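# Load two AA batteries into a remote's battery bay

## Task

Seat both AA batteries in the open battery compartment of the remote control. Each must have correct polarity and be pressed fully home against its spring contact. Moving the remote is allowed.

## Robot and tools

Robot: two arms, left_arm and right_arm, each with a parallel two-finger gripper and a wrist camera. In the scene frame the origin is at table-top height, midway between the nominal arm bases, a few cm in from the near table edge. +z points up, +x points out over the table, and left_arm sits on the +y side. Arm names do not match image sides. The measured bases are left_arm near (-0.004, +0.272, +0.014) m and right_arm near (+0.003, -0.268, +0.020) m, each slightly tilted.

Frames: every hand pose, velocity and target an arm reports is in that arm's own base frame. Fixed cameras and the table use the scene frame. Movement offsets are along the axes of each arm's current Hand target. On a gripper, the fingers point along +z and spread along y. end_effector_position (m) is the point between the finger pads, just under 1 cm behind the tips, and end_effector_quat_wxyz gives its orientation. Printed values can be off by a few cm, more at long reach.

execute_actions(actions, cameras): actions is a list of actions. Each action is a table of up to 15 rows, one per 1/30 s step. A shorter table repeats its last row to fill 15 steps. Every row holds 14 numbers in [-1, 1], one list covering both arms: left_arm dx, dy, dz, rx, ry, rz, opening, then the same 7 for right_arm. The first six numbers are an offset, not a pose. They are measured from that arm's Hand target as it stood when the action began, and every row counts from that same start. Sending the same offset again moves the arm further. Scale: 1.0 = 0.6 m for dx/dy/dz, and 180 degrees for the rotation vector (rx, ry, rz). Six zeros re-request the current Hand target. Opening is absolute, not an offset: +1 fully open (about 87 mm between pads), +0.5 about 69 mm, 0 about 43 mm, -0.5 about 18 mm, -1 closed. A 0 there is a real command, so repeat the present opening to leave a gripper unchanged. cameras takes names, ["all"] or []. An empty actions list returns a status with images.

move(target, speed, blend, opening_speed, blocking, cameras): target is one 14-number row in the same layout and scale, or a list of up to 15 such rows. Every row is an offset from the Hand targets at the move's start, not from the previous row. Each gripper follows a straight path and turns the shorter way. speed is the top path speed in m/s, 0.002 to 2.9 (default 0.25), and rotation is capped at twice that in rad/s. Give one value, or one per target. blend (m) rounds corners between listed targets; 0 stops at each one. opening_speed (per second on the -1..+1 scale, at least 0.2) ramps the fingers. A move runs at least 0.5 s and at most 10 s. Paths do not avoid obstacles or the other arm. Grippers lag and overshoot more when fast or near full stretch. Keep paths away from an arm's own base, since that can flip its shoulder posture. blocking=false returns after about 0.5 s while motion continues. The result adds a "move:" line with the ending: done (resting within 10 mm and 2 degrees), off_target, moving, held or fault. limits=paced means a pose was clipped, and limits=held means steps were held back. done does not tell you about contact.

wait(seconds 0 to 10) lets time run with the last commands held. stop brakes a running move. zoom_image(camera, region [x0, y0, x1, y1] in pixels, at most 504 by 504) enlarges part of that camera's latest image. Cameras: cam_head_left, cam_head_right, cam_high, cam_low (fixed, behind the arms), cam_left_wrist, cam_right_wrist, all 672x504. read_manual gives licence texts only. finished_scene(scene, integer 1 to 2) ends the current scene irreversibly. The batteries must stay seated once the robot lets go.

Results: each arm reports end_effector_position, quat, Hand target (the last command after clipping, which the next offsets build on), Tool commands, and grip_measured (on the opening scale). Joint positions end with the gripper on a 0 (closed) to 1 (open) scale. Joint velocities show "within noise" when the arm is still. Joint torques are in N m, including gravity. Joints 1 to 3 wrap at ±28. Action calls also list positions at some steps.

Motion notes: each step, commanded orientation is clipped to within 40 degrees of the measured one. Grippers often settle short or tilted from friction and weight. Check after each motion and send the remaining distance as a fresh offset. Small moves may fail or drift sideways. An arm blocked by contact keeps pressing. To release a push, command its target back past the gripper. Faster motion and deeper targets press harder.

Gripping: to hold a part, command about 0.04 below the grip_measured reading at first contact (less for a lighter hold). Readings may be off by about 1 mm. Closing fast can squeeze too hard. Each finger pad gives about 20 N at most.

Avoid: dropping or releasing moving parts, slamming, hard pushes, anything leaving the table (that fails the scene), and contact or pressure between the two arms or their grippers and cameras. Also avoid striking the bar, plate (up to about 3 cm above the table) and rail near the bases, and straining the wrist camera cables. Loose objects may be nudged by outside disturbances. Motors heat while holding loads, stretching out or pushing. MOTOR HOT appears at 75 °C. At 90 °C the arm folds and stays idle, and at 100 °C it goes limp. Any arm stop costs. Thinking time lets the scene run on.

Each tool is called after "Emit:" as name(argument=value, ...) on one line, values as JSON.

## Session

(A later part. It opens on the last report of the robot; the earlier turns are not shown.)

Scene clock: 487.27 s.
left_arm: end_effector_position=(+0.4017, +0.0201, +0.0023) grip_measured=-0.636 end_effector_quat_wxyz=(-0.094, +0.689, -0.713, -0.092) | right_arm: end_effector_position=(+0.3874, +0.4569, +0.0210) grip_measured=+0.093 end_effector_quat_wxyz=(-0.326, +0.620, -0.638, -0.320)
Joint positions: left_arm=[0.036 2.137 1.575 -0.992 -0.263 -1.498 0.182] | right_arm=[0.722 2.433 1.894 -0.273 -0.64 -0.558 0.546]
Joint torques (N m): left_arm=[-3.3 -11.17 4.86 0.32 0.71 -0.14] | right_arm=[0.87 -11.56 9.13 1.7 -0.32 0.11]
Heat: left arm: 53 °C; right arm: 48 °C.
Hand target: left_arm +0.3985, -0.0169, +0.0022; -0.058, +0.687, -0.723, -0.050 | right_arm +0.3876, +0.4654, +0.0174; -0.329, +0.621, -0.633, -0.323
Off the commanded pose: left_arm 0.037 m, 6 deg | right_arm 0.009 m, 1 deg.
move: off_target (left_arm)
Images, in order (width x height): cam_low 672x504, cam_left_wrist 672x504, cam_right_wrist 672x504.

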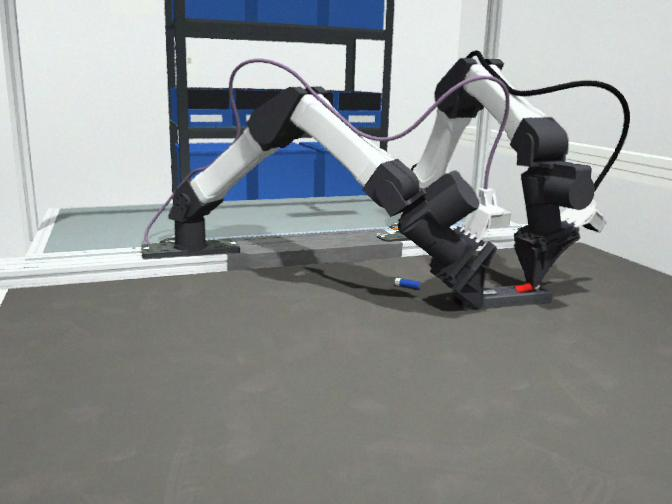

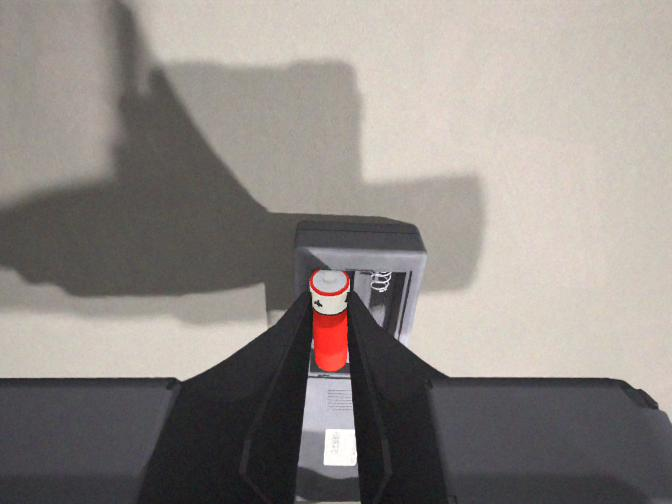

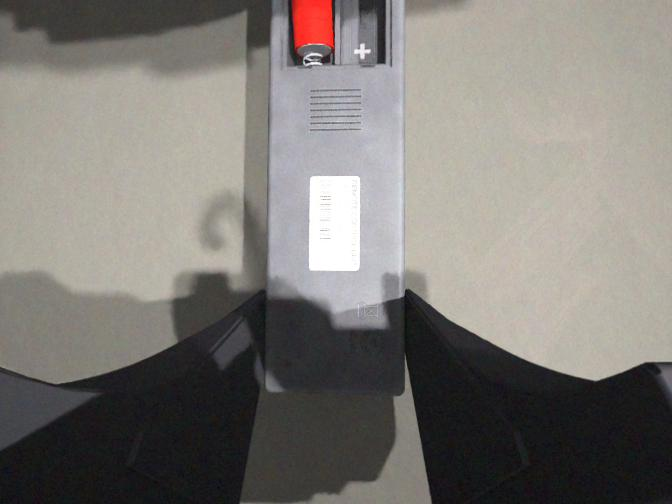

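Emit:
move(target=[0.025,0,0.025,0,0.05,0,-0.74,0,0,0,0,0,0,-0.14], speed=0.05, cameras=["cam_left_wrist","cam_right_wrist","cam_low"])

Emit:
zoom_image(camera="cam_left_wrist", region=[240, 200, 440, 380])

Emit:
zoom_image(camera="cam_low", region=[490, 262, 560, 312])

Emit:
zoom_image(camera="cam_right_wrist", region=[240, 0, 440, 150])

Scene clock: 494.77 s.
left_arm: end_effector_position=(+0.4026, +0.0169, +0.0007) grip_measured=-0.637 end_effector_quat_wxyz=(-0.070, +0.695, -0.713, -0.061) | right_arm: end_effector_position=(+0.3881, +0.4557, +0.0207) grip_measured=+0.093 end_effector_quat_wxyz=(-0.326, +0.619, -0.639, -0.320)
Joint positions: left_arm=[0.063 2.135 1.564 -0.973 -0.184 -1.48 0.182] | right_arm=[0.719 2.433 1.894 -0.275 -0.64 -0.558 0.546]
Joint torques (N m): left_arm=[-2.66 -8.43 3.17 0.68 1.44 0.01] | right_arm=[1.1 -11.59 9.09 1.73 -0.32 0.12]
Heat: left arm: 54 °C; right arm: 48 °C.
Hand target: left_arm +0.3980, -0.0294, -0.0150; -0.001, +0.688, -0.725, +0.004 | right_arm +0.3875, +0.4655, +0.0174; -0.329, +0.621, -0.633, -0.323
Off the commanded pose: left_arm 0.049 m, 11 deg | right_arm 0.010 m, 1 deg.
move: off_target (left_arm)
Images, in order (width x height): cam_low 672x504, cam_left_wrist 672x504, cam_right_wrist 672x504.

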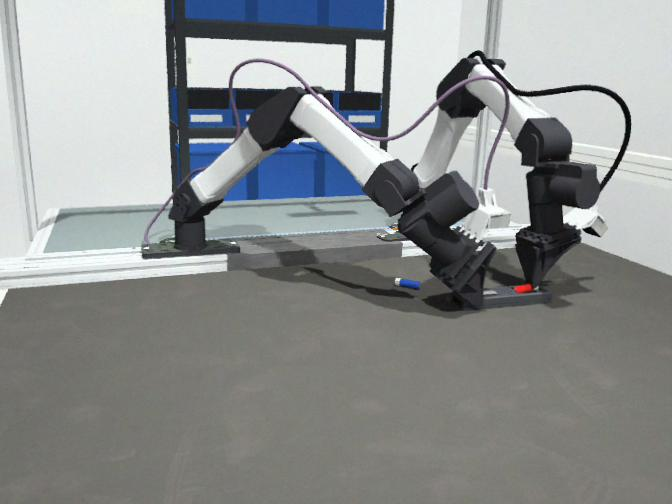

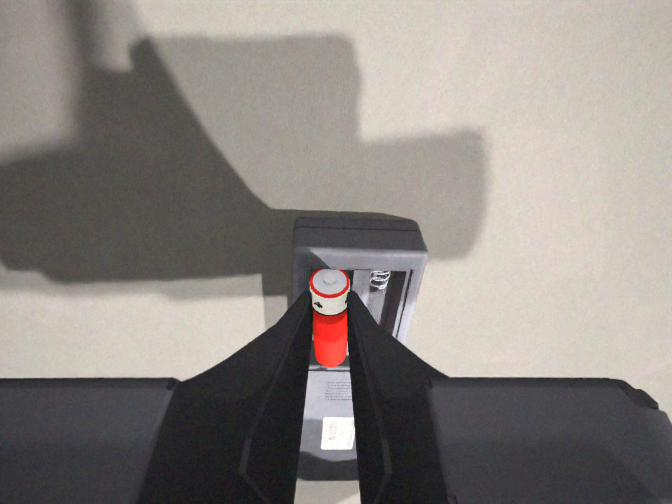

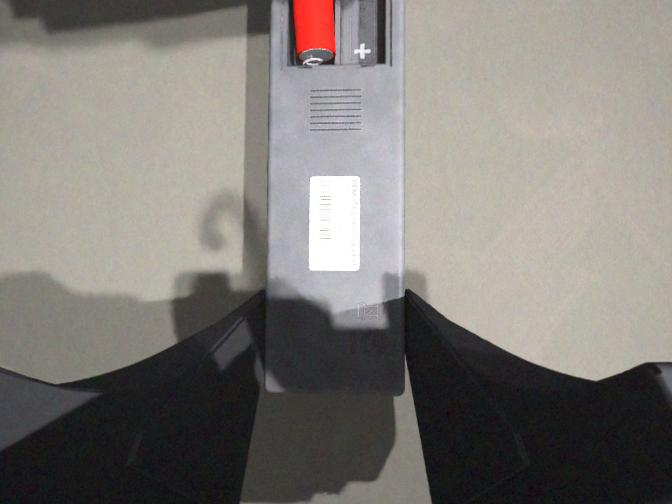

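Scaled by 2.520 from the camera's 672x504 image, which has a finer 960x720 frame.

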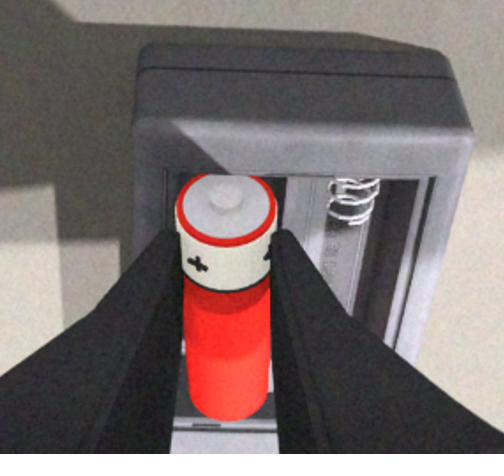

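Scaled by 7.200 from the camera's 672x504 image, which has a finer 960x720 frame.

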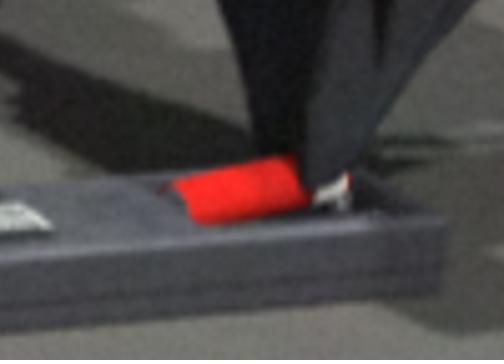

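Scaled by 2.520 from the camera's 672x504 image, which has a finer 960x720 frame.

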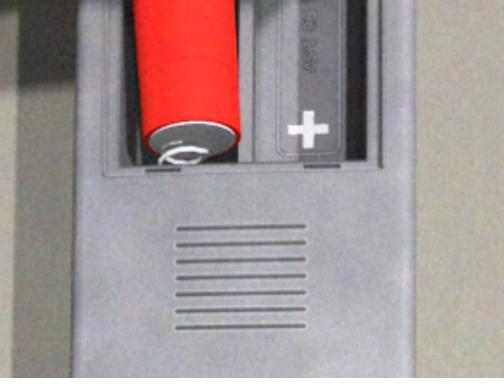

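Emit:
move(target=[-0.03,0,0.015,0,0.02,0.006,-0.74,0,0,0,0,0,0,-0.14], speed=0.05, cameras=["cam_left_wrist","cam_low"])

Emit:
zoom_image(camera="cam_left_wrist", region=[240, 200, 440, 380])

Emit:
zoom_image(camera="cam_low", region=[490, 262, 560, 312])

Scene clock: 500.23 s.
left_arm: end_effector_position=(+0.4031, +0.0182, +0.0004) grip_measured=-0.638 end_effector_quat_wxyz=(-0.030, +0.691, -0.722, -0.008) | right_arm: end_effector_position=(+0.3881, +0.4557, +0.0207) grip_measured=+0.093 end_effector_quat_wxyz=(-0.326, +0.619, -0.639, -0.320)
Joint positions: left_arm=[0.126 2.137 1.555 -0.949 -0.048 -1.401 0.181] | right_arm=[0.719 2.433 1.894 -0.275 -0.64 -0.558 0.546]
Joint torques (N m): left_arm=[-1.83 -5.63 3.56 0.79 0.86 0.13] | right_arm=[1.1 -11.59 9.09 1.72 -0.32 0.12]
Heat: left arm: 53 °C; right arm: 48 °C.
Hand target: left_arm +0.3991, -0.0115, -0.0240; +0.021, +0.681, -0.731, +0.026 | right_arm +0.3875, +0.4655, +0.0174; -0.329, +0.621, -0.633, -0.323
Off the commanded pose: left_arm 0.039 m, 7 deg | right_arm 0.010 m, 1 deg.
move: off_target (left_arm)
Images, in order (width x height): cam_low 672x504, cam_left_wrist 672x504.

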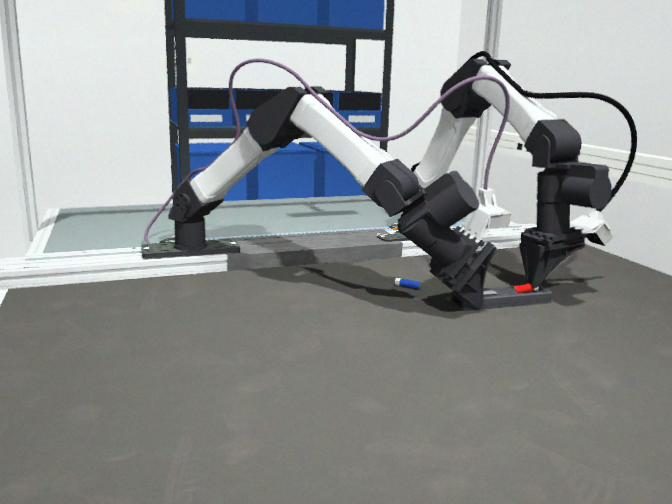

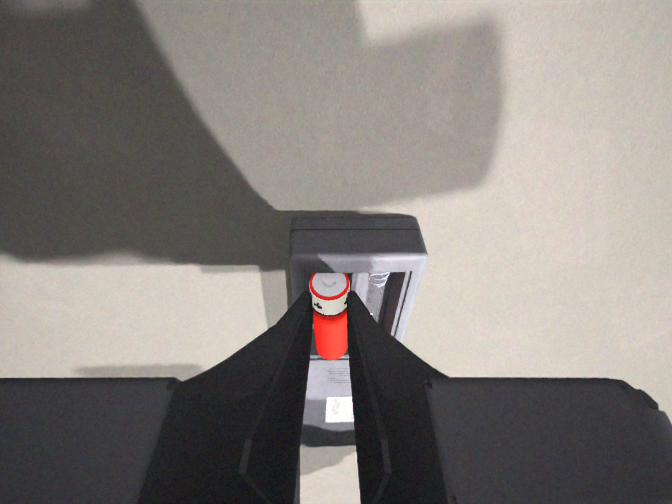

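Scaled by 2.520 from the camera's 672x504 image, which has a finer 960x720 frame.

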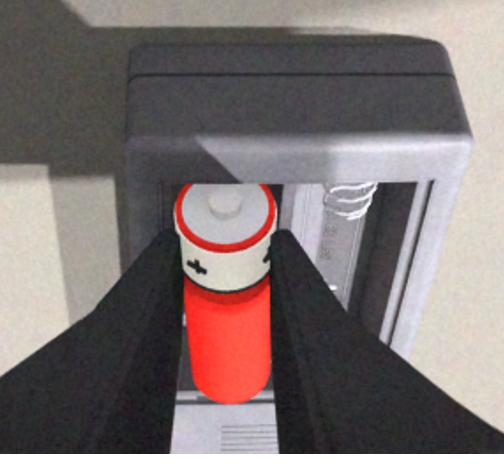

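Scaled by 7.200 from the camera's 672x504 image, which has a finer 960x720 frame.

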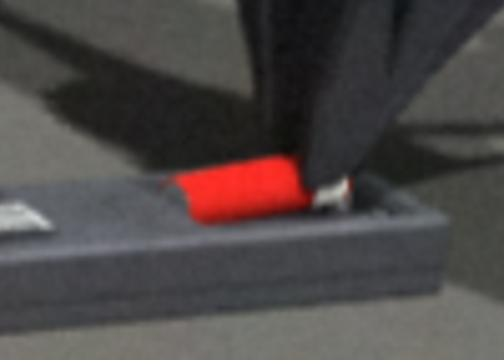

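Emit:
move(target=[-0.03,0,-0.02,0,-0.01,0,-0.5,0,0,0,0,0,0,-0.14], speed=0.05, opening_speed=0.4)

Emit:
move(target=[0,0,-0.08,0,-0.006,0,-0.5,0,0,0,0,0,0,-0.14], speed=0.1, cameras=["cam_left_wrist","cam_low"])

Emit:
zoom_image(camera="cam_left_wrist", region=[290, 170, 440, 330])

Emit:
zoom_image(camera="cam_low", region=[490, 262, 560, 312])

Scene clock: 507.73 s.
left_arm: end_effector_position=(+0.4053, +0.0189, +0.0006) grip_measured=-0.500 end_effector_quat_wxyz=(-0.024, +0.688, -0.726, +0.009) | right_arm: end_effector_position=(+0.3881, +0.4557, +0.0207) grip_measured=+0.093 end_effector_quat_wxyz=(-0.326, +0.619, -0.639, -0.320)
Joint positions: left_arm=[0.142 2.14 1.555 -0.937 -0.012 -1.375 0.25] | right_arm=[0.719 2.433 1.894 -0.275 -0.64 -0.558 0.546]
Joint torques (N m): left_arm=[-0.61 -6.65 7.12 0.38 0.29 0.15] | right_arm=[1.09 -11.59 9.09 1.73 -0.32 0.12]
Heat: left arm: 52 °C; right arm: 48 °C.
Hand target: left_arm +0.4002, +0.0074, -0.0133; +0.010, +0.682, -0.732, +0.015 | right_arm +0.3875, +0.4655, +0.0174; -0.329, +0.621, -0.633, -0.323
Off the commanded pose: left_arm 0.019 m, 4 deg | right_arm 0.010 m, 1 deg.
move: off_target (left_arm)

Scene clock: 508.93 s.
left_arm: end_effector_position=(+0.3899, +0.0103, +0.0196) grip_measured=-0.500 end_effector_quat_wxyz=(+0.019, +0.686, -0.727, -0.006) | right_arm: end_effector_position=(+0.3879, +0.4565, +0.0210) grip_measured=+0.093 end_effector_quat_wxyz=(-0.327, +0.620, -0.638, -0.320)
Joint positions: left_arm=[0.137 2.14 1.628 -1.096 0.013 -1.374 0.25] | right_arm=[0.72 2.433 1.894 -0.273 -0.64 -0.558 0.546]
Joint torques (N m): left_arm=[-0.58 -11.77 10.4 0.18 -0.05 0.15] | right_arm=[0.98 -11.59 9.1 1.7 -0.32 0.12]
Heat: left arm: 52 °C; right arm: 48 °C.
Hand target: left_arm +0.3999, +0.0089, +0.0346; +0.003, +0.682, -0.732, +0.008 | right_arm +0.3875, +0.4654, +0.0173; -0.329, +0.621, -0.634, -0.323
Off the commanded pose: left_arm 0.018 m, 3 deg | right_arm 0.010 m, 1 deg.
move: off_target (left_arm)
Images, in order (width x height): cam_low 672x504, cam_left_wrist 672x504.

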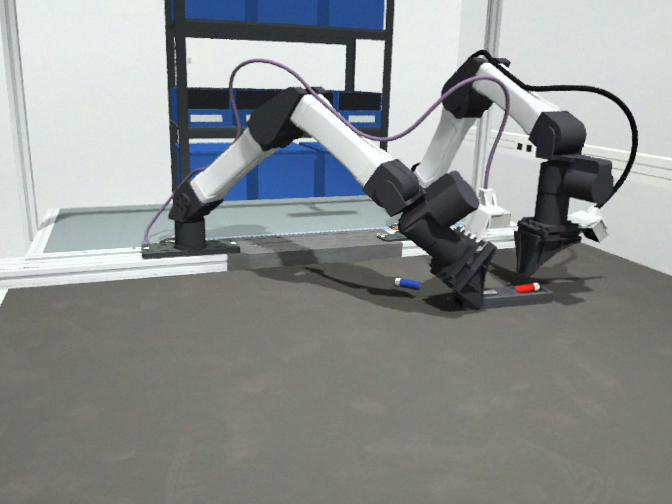

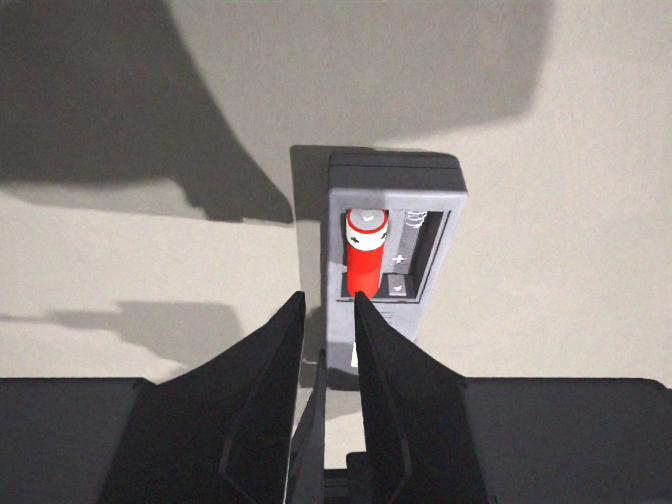

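Scaled by 3.150 from the camera's 672x504 image, which has a finer 960x720 frame.

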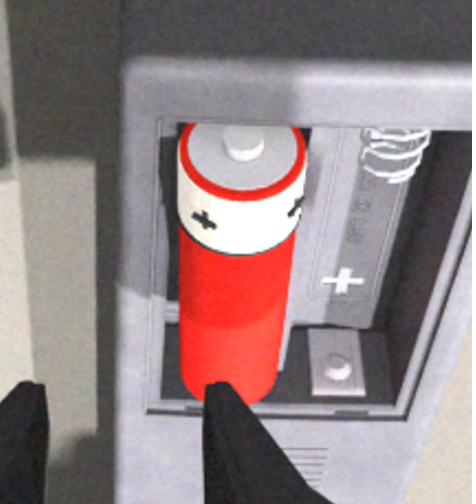

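Scaled by 7.200 from the camera's 672x504 image, which has a finer 960x720 frame.

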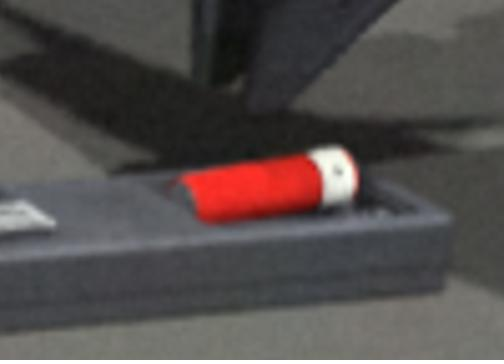

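Emit:
move(target=[[-0.0355,-0.0087,-0.03,0,0,0,-1,0,0,0,0,0,0,-0.14],[-0.0355,-0.0087,0.03,0,0,0,-1,0,0,0,0,0,0,-0.14]], speed=0.08, cameras=["cam_left_wrist","cam_low"])

Emit:
zoom_image(camera="cam_left_wrist", region=[260, 200, 440, 360])

Scene clock: 520.17 s.
left_arm: end_effector_position=(+0.4028, +0.0270, +0.0193) grip_measured=-1.000 end_effector_quat_wxyz=(+0.009, +0.683, -0.731, +0.002) | right_arm: end_effector_position=(+0.3879, +0.4565, +0.0210) grip_measured=+0.093 end_effector_quat_wxyz=(-0.327, +0.620, -0.638, -0.320)
Joint positions: left_arm=[0.173 2.176 1.685 -1.093 0.013 -1.33 0] | right_arm=[0.72 2.433 1.894 -0.273 -0.64 -0.558 0.546]
Joint torques (N m): left_arm=[0.44 -10.07 6.45 0.61 -0.09 0.17] | right_arm=[0.96 -11.58 9.11 1.7 -0.32 0.12]
Heat: left arm: 52 °C; right arm: 48 °C.
Hand target: left_arm +0.4069, +0.0296, +0.0164; +0.003, +0.682, -0.732, +0.008 | right_arm +0.3875, +0.4654, +0.0173; -0.329, +0.621, -0.634, -0.323
Off the commanded pose: left_arm 0.006 m, 1 deg | right_arm 0.010 m, 1 deg.
move: done
Images, in order (width x height): cam_low 672x504, cam_left_wrist 672x504.

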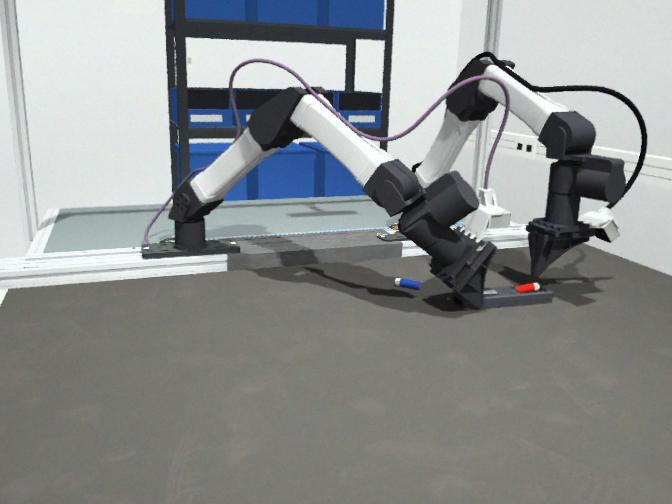

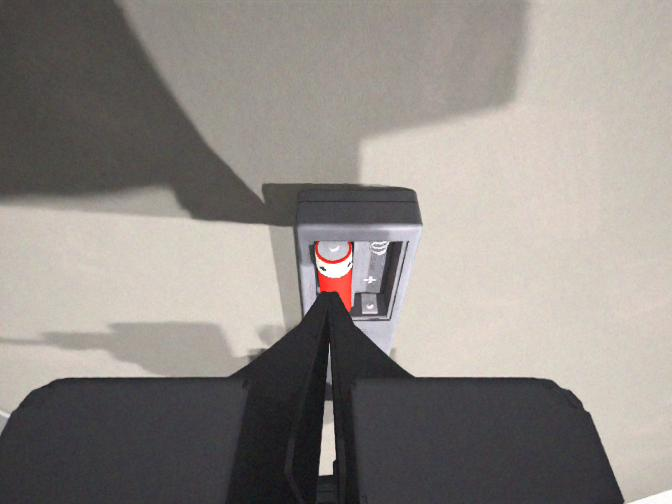

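Scaled by 2.800 from the camera's 672x504 image, which has a finer 960x720 frame.

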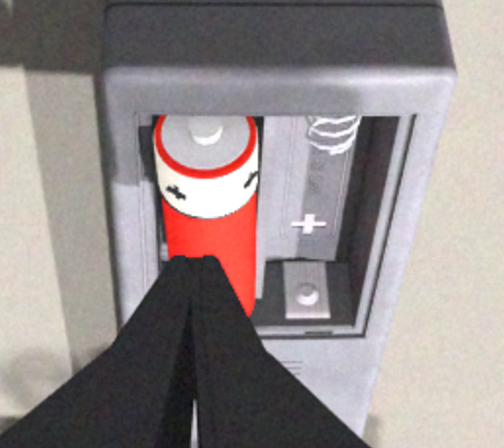

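Emit:
move(target=[0,-0.0045,0.045,0,0,0,-1,0,0,0,0,0,0,-0.14], speed=0.04, cameras=["cam_left_wrist","cam_low"])

Emit:
zoom_image(camera="cam_left_wrist", region=[260, 200, 440, 360])

Emit:
zoom_image(camera="cam_low", region=[490, 262, 560, 312])

Scene clock: 525.97 s.
left_arm: end_effector_position=(+0.4132, +0.0260, -0.0038) grip_measured=-1.000 end_effector_quat_wxyz=(+0.001, +0.682, -0.731, +0.017) | right_arm: end_effector_position=(+0.3862, +0.4580, +0.0210) grip_measured=+0.093 end_effector_quat_wxyz=(-0.326, +0.621, -0.637, -0.320)
Joint positions: left_arm=[0.173 2.212 1.648 -0.988 0.03 -1.329 0] | right_arm=[0.724 2.433 1.894 -0.272 -0.64 -0.558 0.546]
Joint torques (N m): left_arm=[0.25 -9.77 6.01 0.45 -0.21 0.16] | right_arm=[0.66 -11.56 9.14 1.7 -0.32 0.12]
Heat: left arm: 52 °C; right arm: 48 °C.
Hand target: left_arm +0.4096, +0.0289, -0.0106; +0.003, +0.682, -0.732, +0.008 | right_arm +0.3875, +0.4655, +0.0173; -0.329, +0.621, -0.633, -0.323
Off the commanded pose: left_arm 0.008 m, 1 deg | right_arm 0.008 m, 1 deg.
move: done
Images, in order (width x height): cam_low 672x504, cam_left_wrist 672x504.

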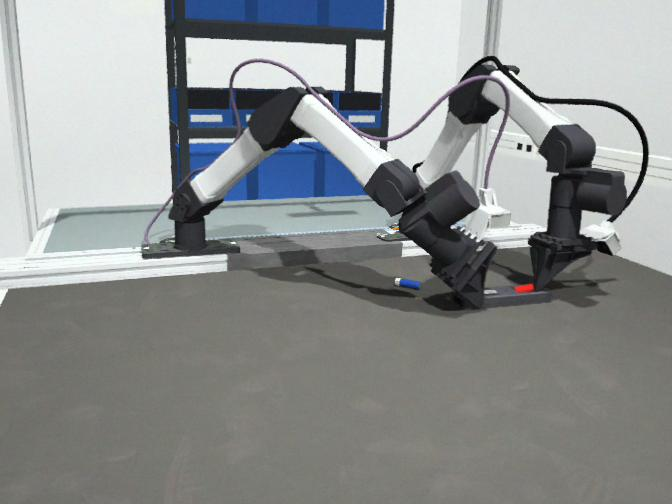

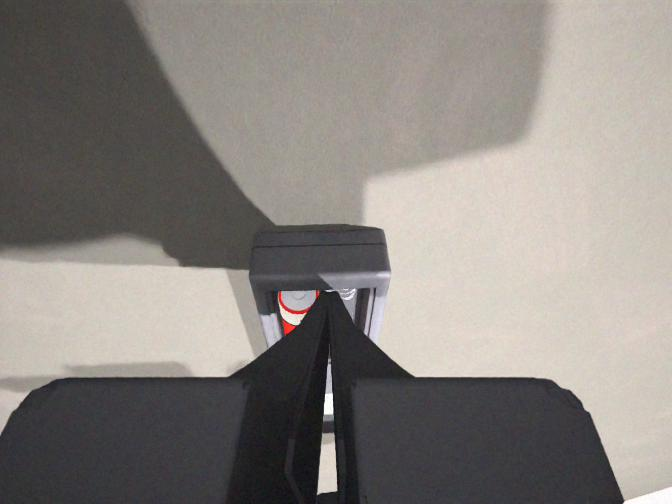

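Scaled by 2.800 from the camera's 672x504 image, which has a finer 960x720 frame.

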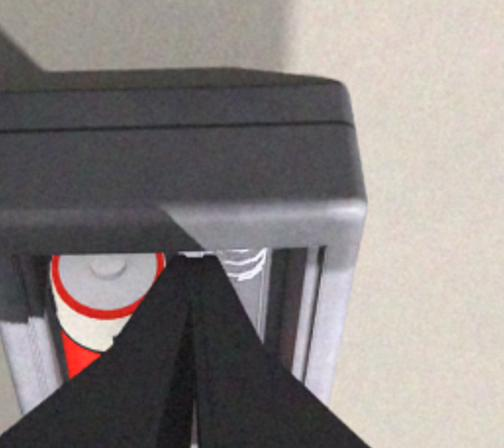

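Scaled by 7.200 from the camera's 672x504 image, which has a finer 960x720 frame.

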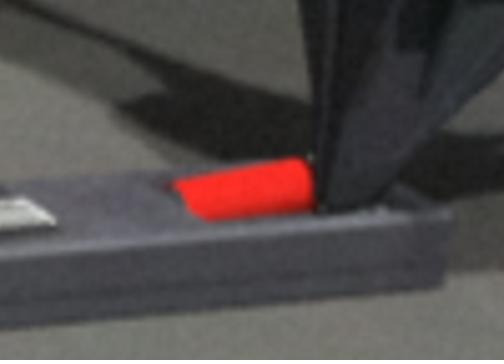

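Emit:
move(target=[[0,0,-0.04,0,0,0,-1,0,0,0,0,0,0,-0.14],[0,0.013,-0.06,0,0,0,-1,0,0,0,0,0,0,-0.14],[0,0.013,-0.018,0,0,0,-1,0,0,0,0,0,0,-0.14]], speed=0.06, cameras=["cam_left_wrist","cam_low"])

Emit:
zoom_image(camera="cam_left_wrist", region=[260, 200, 440, 360])

Scene clock: 533.30 s.
left_arm: end_effector_position=(+0.3989, +0.0227, +0.0044) grip_measured=-1.000 end_effector_quat_wxyz=(+0.020, +0.682, -0.731, +0.007) | right_arm: end_effector_position=(+0.3851, +0.4589, +0.0212) grip_measured=+0.093 end_effector_quat_wxyz=(-0.326, +0.622, -0.636, -0.321)
Joint positions: left_arm=[0.173 2.188 1.639 -1.047 0.034 -1.327 0] | right_arm=[0.726 2.433 1.894 -0.272 -0.642 -0.558 0.546]
Joint torques (N m): left_arm=[0.75 -11.03 4.52 0.78 -0.26 0.16] | right_arm=[0.49 -11.55 9.17 1.69 -0.31 0.12]
Heat: left arm: 52 °C; right arm: 48 °C.
Hand target: left_arm +0.4018, +0.0297, +0.0001; +0.003, +0.682, -0.732, +0.008 | right_arm +0.3875, +0.4655, +0.0173; -0.329, +0.621, -0.633, -0.323
Off the commanded pose: left_arm 0.009 m, 2 deg | right_arm 0.008 m, 1 deg.
move: done
Images, in order (width x height): cam_low 672x504, cam_left_wrist 672x504.

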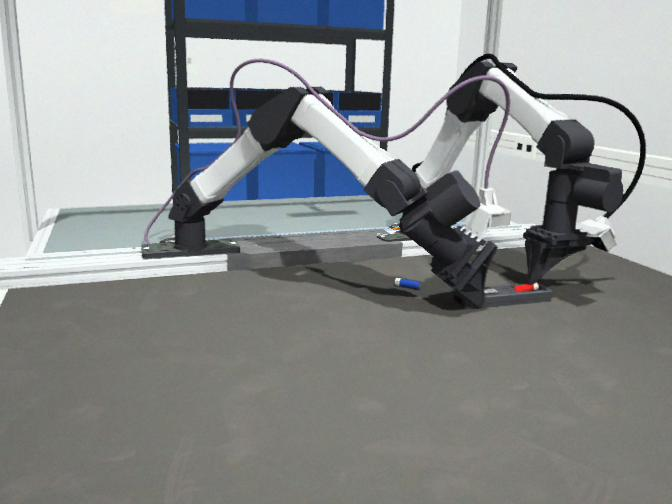

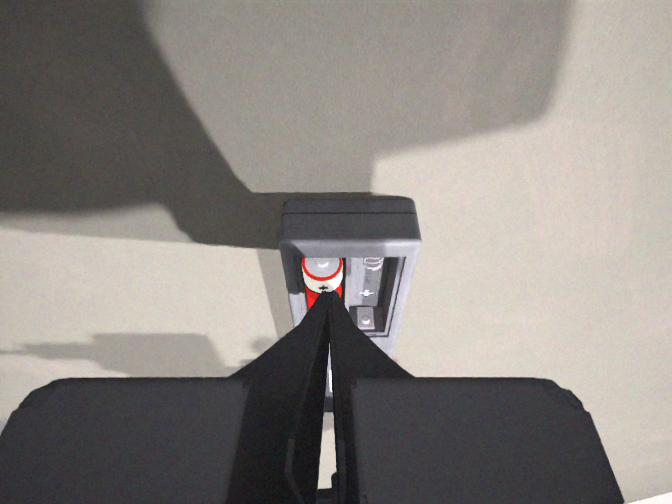

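Scaled by 2.800 from the camera's 672x504 image, which has a finer 960x720 frame.

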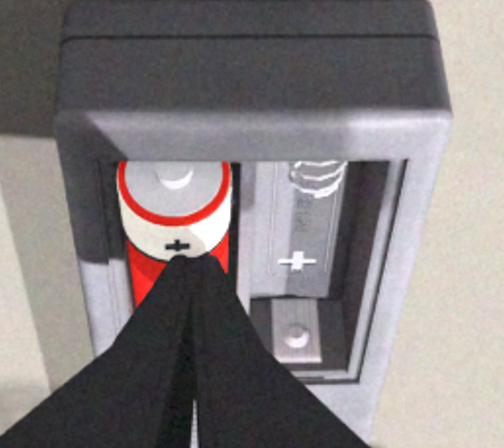

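Emit:
move(target=[0,0.0055,0.03,0,0,0,-1,0,0,0,0,0,0,-0.14], speed=0.04, cameras=["cam_left_wrist","cam_low"])

Emit:
zoom_image(camera="cam_left_wrist", region=[260, 200, 440, 360])

Emit:
zoom_image(camera="cam_low", region=[490, 262, 560, 312])

Scene clock: 538.83 s.
left_arm: end_effector_position=(+0.4051, +0.0224, -0.0063) grip_measured=-1.000 end_effector_quat_wxyz=(+0.002, +0.682, -0.731, +0.027) | right_arm: end_effector_position=(+0.3837, +0.4599, +0.0213) grip_measured=+0.093 end_effector_quat_wxyz=(-0.325, +0.623, -0.634, -0.323)
Joint positions: left_arm=[0.175 2.177 1.576 -0.943 0.047 -1.325 0] | right_arm=[0.728 2.433 1.894 -0.272 -0.644 -0.559 0.546]
Joint torques (N m): left_arm=[0.57 -9.02 5.12 0.54 -0.34 0.19] | right_arm=[0.28 -11.52 9.18 1.69 -0.29 0.13]
Heat: left arm: 53 °C; right arm: 48 °C.
Hand target: left_arm +0.3986, +0.0295, -0.0179; +0.003, +0.682, -0.732, +0.008 | right_arm +0.3875, +0.4655, +0.0173; -0.329, +0.621, -0.633, -0.323
Off the commanded pose: left_arm 0.015 m, 2 deg | right_arm 0.008 m, 1 deg.
move: off_target (left_arm)
Images, in order (width x height): cam_low 672x504, cam_left_wrist 672x504.

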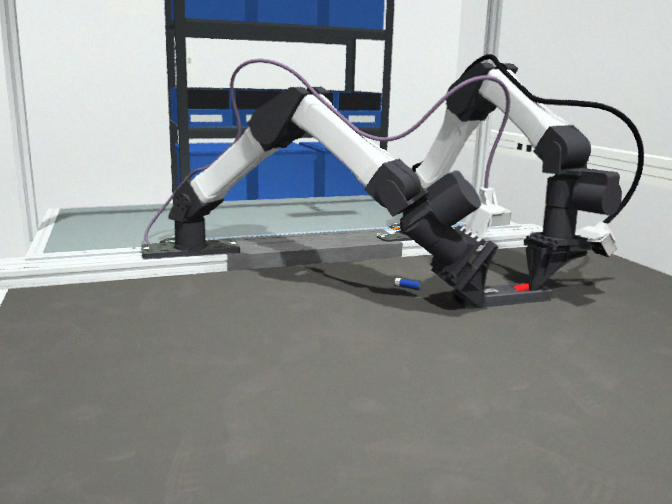

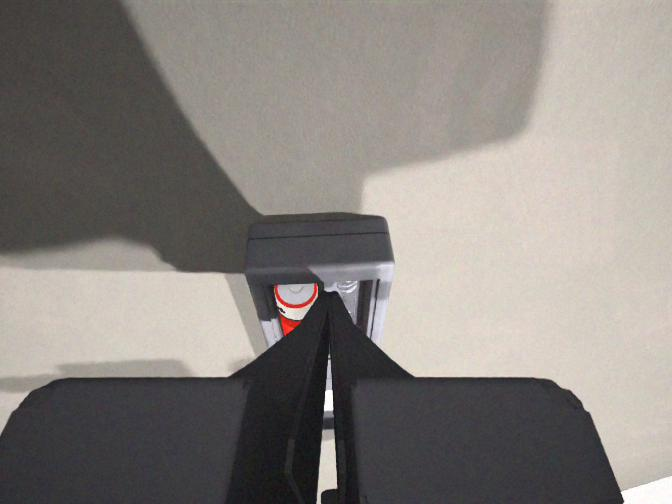

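Scaled by 2.800 from the camera's 672x504 image, which has a finer 960x720 frame.

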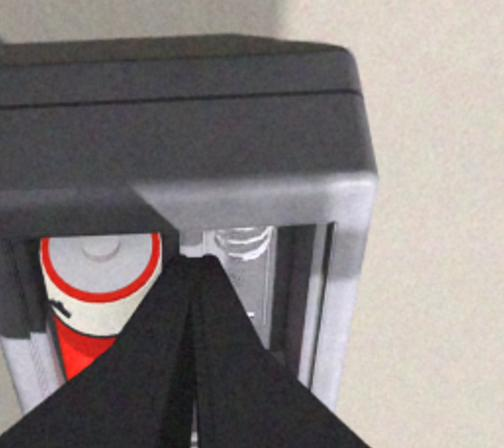

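Scaled by 7.200 from the camera's 672x504 image, which has a finer 960x720 frame.

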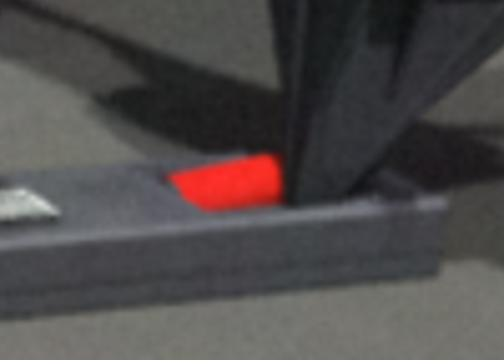

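Emit:
move(target=[[0,0,-0.04,0,0,0,-0.85,0,0,0,0,0,0,-0.14],[0,0.006,-0.075,0,0,0,-0.85,0,0,0,0,0,0,-0.14],[0,0.006,-0.03,0,0,0,-0.85,0,0,0,0,0,0,-0.14]], speed=0.06, cameras=["cam_left_wrist","cam_right_wrist"])

Emit:
zoom_image(camera="cam_left_wrist", region=[260, 200, 440, 360])

Scene clock: 545.60 s.
left_arm: end_effector_position=(+0.3888, +0.0223, +0.0036) grip_measured=-0.850 end_effector_quat_wxyz=(+0.024, +0.680, -0.732, +0.003) | right_arm: end_effector_position=(+0.3807, +0.4618, +0.0214) grip_measured=+0.093 end_effector_quat_wxyz=(-0.323, +0.624, -0.632, -0.327)
Joint positions: left_arm=[0.175 2.164 1.596 -1.04 0.032 -1.321 0.075] | right_arm=[0.732 2.434 1.894 -0.273 -0.653 -0.559 0.546]
Joint torques (N m): left_arm=[0.72 -10.82 4.7 0.87 -0.26 0.15] | right_arm=[-0.02 -11.67 9.14 1.69 -0.2 0.13]
Heat: left arm: 54 °C; right arm: 48 °C.
Hand target: left_arm +0.3949, +0.0301, +0.0001; +0.003, +0.682, -0.732, +0.008 | right_arm +0.3875, +0.4655, +0.0175; -0.329, +0.621, -0.633, -0.323
Off the commanded pose: left_arm 0.010 m, 3 deg | right_arm 0.009 m, 1 deg.
move: off_target (left_arm)
Images, in order (width x height): cam_left_wrist 672x504, cam_right_wrist 672x504.

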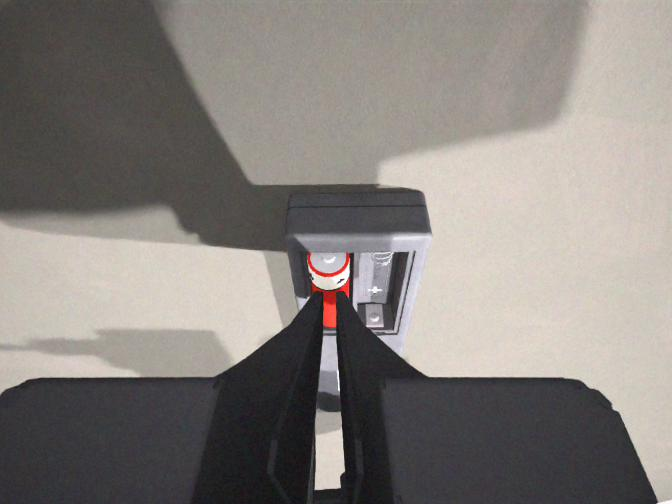

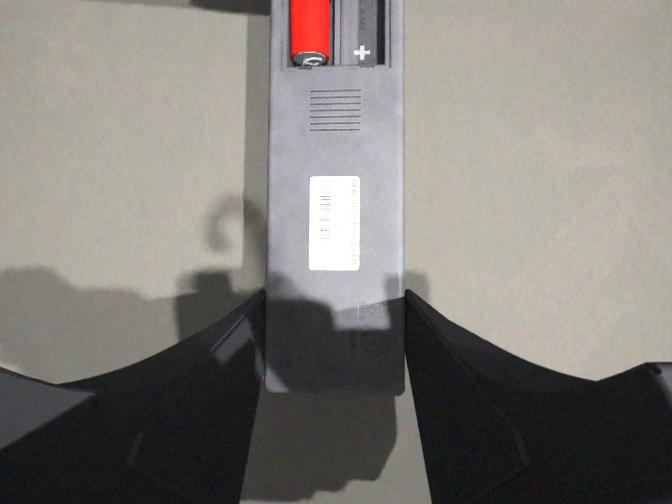

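Scaled by 2.800 from the camera's 672x504 image, which has a finer 960x720 frame.

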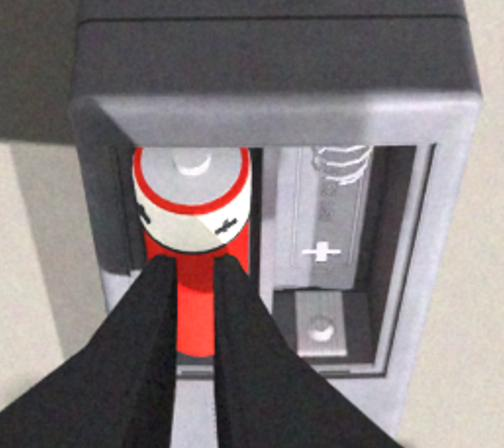

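Emit:
move(target=[0,0.006,0.03,0,0,0,-0.85,0,0,0,0,0,0,-0.14], speed=0.04, cameras=["cam_left_wrist","cam_low"])

Emit:
zoom_image(camera="cam_left_wrist", region=[260, 200, 440, 360])

Emit:
zoom_image(camera="cam_low", region=[490, 262, 560, 312])

Scene clock: 550.90 s.
left_arm: end_effector_position=(+0.3886, +0.0212, +0.0024) grip_measured=-0.849 end_effector_quat_wxyz=(+0.020, +0.681, -0.732, +0.019) | right_arm: end_effector_position=(+0.3811, +0.4616, +0.0213) grip_measured=+0.093 end_effector_quat_wxyz=(-0.324, +0.625, -0.631, -0.326)
Joint positions: left_arm=[0.182 2.142 1.553 -0.995 0.052 -1.316 0.075] | right_arm=[0.732 2.434 1.894 -0.273 -0.651 -0.562 0.547]
Joint torques (N m): left_arm=[0.46 -7.91 3.18 1.09 -0.42 0.1] | right_arm=[-0.02 -11.66 9.14 1.69 -0.22 0.15]
Heat: left arm: 54 °C; right arm: 49 °C.
Hand target: left_arm +0.3914, +0.0301, -0.0179; +0.003, +0.682, -0.732, +0.008 | right_arm +0.3875, +0.4654, +0.0174; -0.329, +0.621, -0.633, -0.323
Off the commanded pose: left_arm 0.022 m, 2 deg | right_arm 0.008 m, 1 deg.
move: off_target (left_arm)
Images, in order (width x height): cam_low 672x504, cam_left_wrist 672x504.

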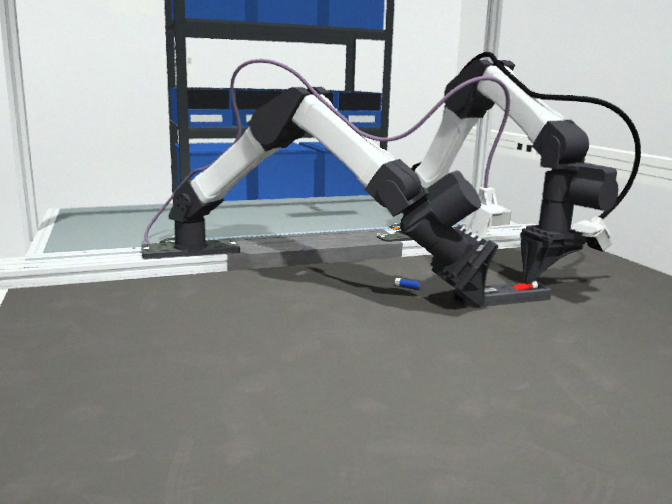

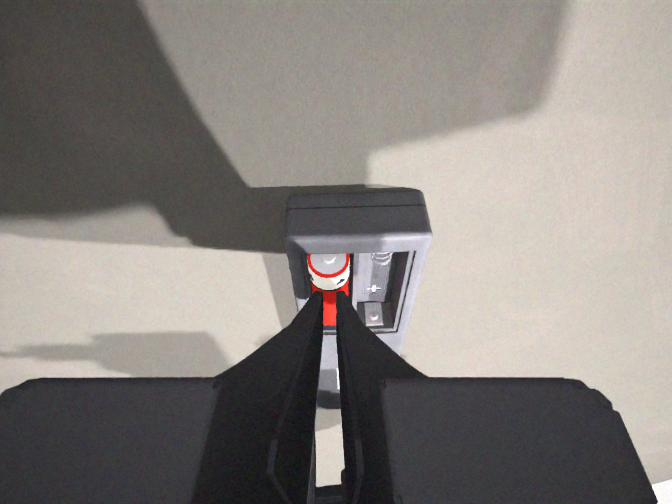

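Scaled by 2.800 from the camera's 672x504 image, which has a finer 960x720 frame.

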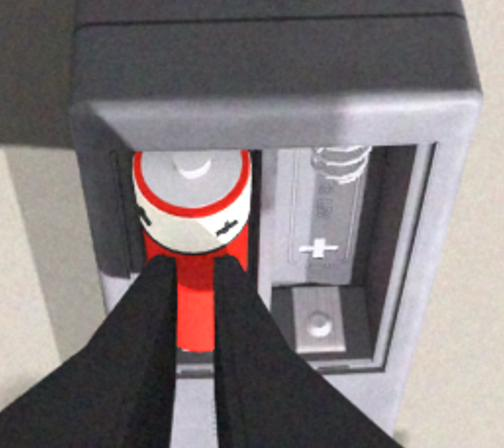

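Scaled by 7.200 from the camera's 672x504 image, which has a finer 960x720 frame.

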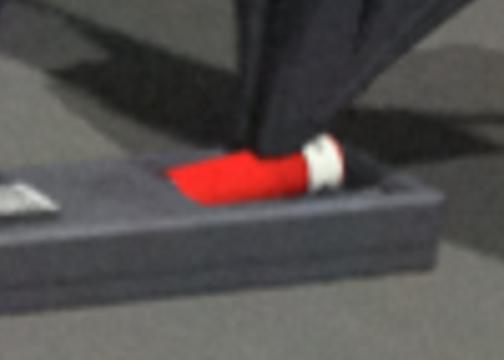

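Emit:
move(target=[-0.008,0.003,0.035,0,0,0,-0.85,0,0,0,0,0,0,-0.14], speed=0.04, cameras=["cam_left_wrist","cam_low"])

Emit:
zoom_image(camera="cam_left_wrist", region=[260, 200, 440, 360])

Emit:
zoom_image(camera="cam_low", region=[490, 262, 560, 312])

Scene clock: 556.07 s.
left_arm: end_effector_position=(+0.3892, +0.0213, -0.0021) grip_measured=-0.849 end_effector_quat_wxyz=(+0.019, +0.680, -0.732, +0.036) | right_arm: end_effector_position=(+0.3814, +0.4616, +0.0213) grip_measured=+0.093 end_effector_quat_wxyz=(-0.324, +0.625, -0.631, -0.325)
Joint positions: left_arm=[0.194 2.134 1.516 -0.946 0.081 -1.303 0.076] | right_arm=[0.732 2.434 1.894 -0.272 -0.65 -0.562 0.547]
Joint torques (N m): left_arm=[0.32 -4.88 2.73 1.35 -0.66 0.11] | right_arm=[-0.02 -11.64 9.16 1.68 -0.23 0.15]
Heat: left arm: 54 °C; right arm: 49 °C.
Hand target: left_arm +0.3902, +0.0346, -0.0390; +0.003, +0.682, -0.732, +0.008 | right_arm +0.3875, +0.4655, +0.0174; -0.329, +0.621, -0.633, -0.323
Off the commanded pose: left_arm 0.039 m, 4 deg | right_arm 0.008 m, 1 deg.
move: off_target (left_arm)
Images, in order (width x height): cam_low 672x504, cam_left_wrist 672x504.

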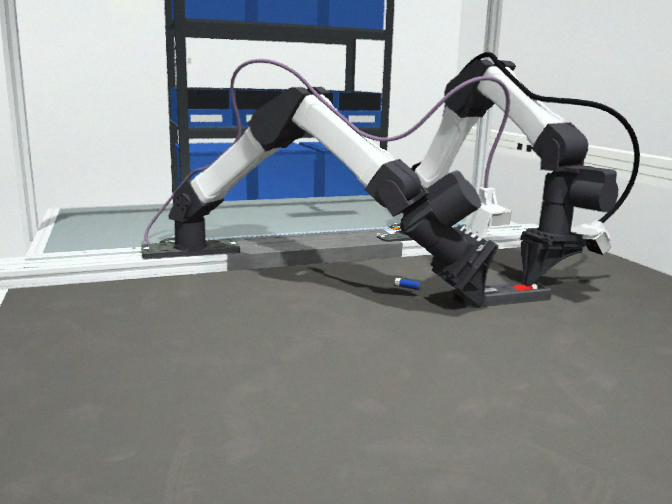

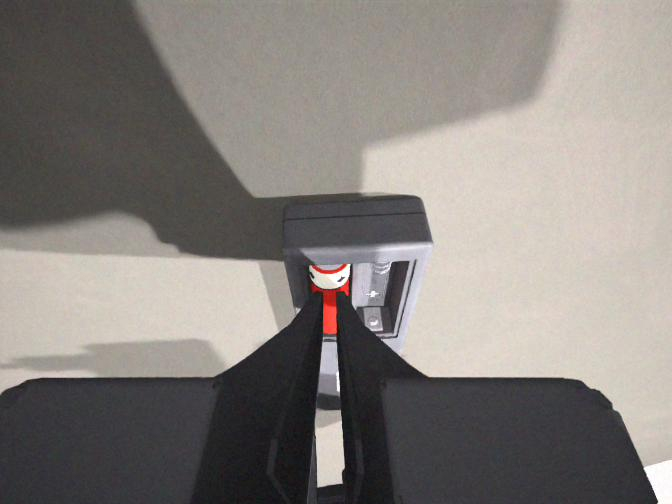

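Scaled by 2.800 from the camera's 672x504 image, which has a finer 960x720 frame.

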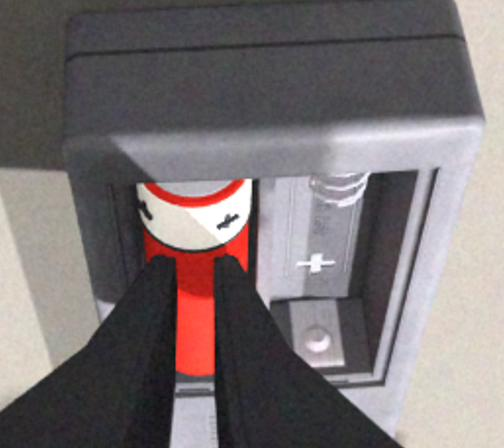

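Scaled by 7.200 from the camera's 672x504 image, which has a finer 960x720 frame.

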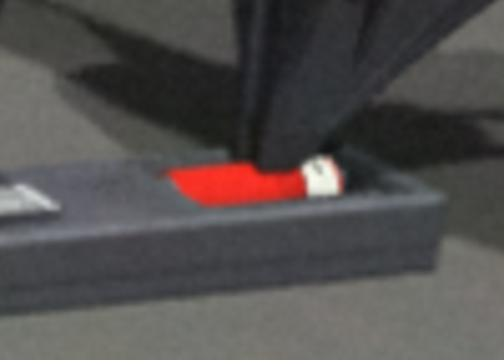

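Going in nicely. A bit more.

Emit:
move(target=[-0.005,0.002,0.02,0,0,0,-0.85,0,0,0,0,0,0,-0.14], speed=0.04, cameras=["cam_left_wrist","cam_low"])

Emit:
zoom_image(camera="cam_low", region=[490, 262, 560, 312])

Scene clock: 559.43 s.
left_arm: end_effector_position=(+0.3889, +0.0214, -0.0027) grip_measured=-0.849 end_effector_quat_wxyz=(+0.024, +0.680, -0.732, +0.048) | right_arm: end_effector_position=(+0.3814, +0.4616, +0.0213) grip_measured=+0.093 end_effector_quat_wxyz=(-0.324, +0.625, -0.631, -0.325)
Joint positions: left_arm=[0.206 2.134 1.507 -0.936 0.106 -1.292 0.076] | right_arm=[0.732 2.434 1.894 -0.272 -0.65 -0.562 0.547]
Joint torques (N m): left_arm=[0.16 -3.59 1.39 1.58 -0.85 0.1] | right_arm=[-0.03 -11.66 9.16 1.68 -0.23 0.15]
Heat: left arm: 53 °C; right arm: 49 °C.
Hand target: left_arm +0.3892, +0.0375, -0.0511; +0.003, +0.682, -0.732, +0.008 | right_arm +0.3875, +0.4655, +0.0174; -0.329, +0.621, -0.633, -0.323
Off the commanded pose: left_arm 0.051 m, 5 deg | right_arm 0.008 m, 1 deg.
move: off_target (left_arm)
Images, in order (width x height): cam_low 672x504, cam_left_wrist 672x504.

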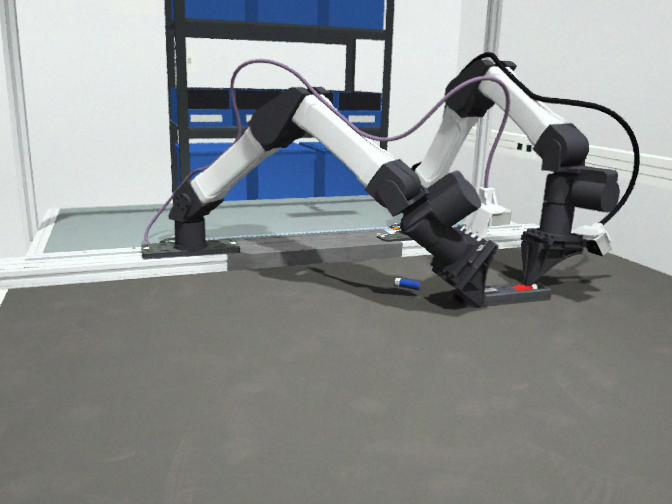

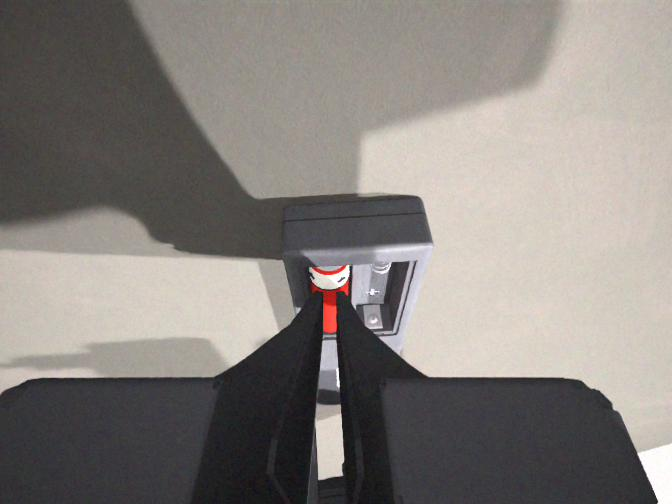

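Scaled by 7.200 from the camera's 672x504 image, which has a finer 960x720 frame.

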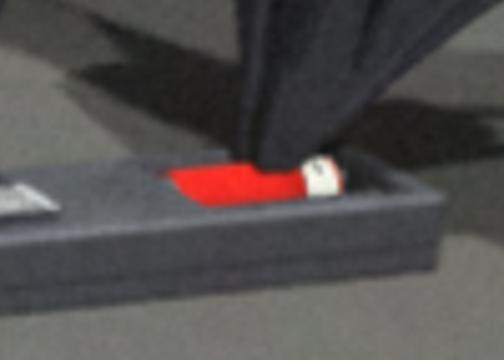

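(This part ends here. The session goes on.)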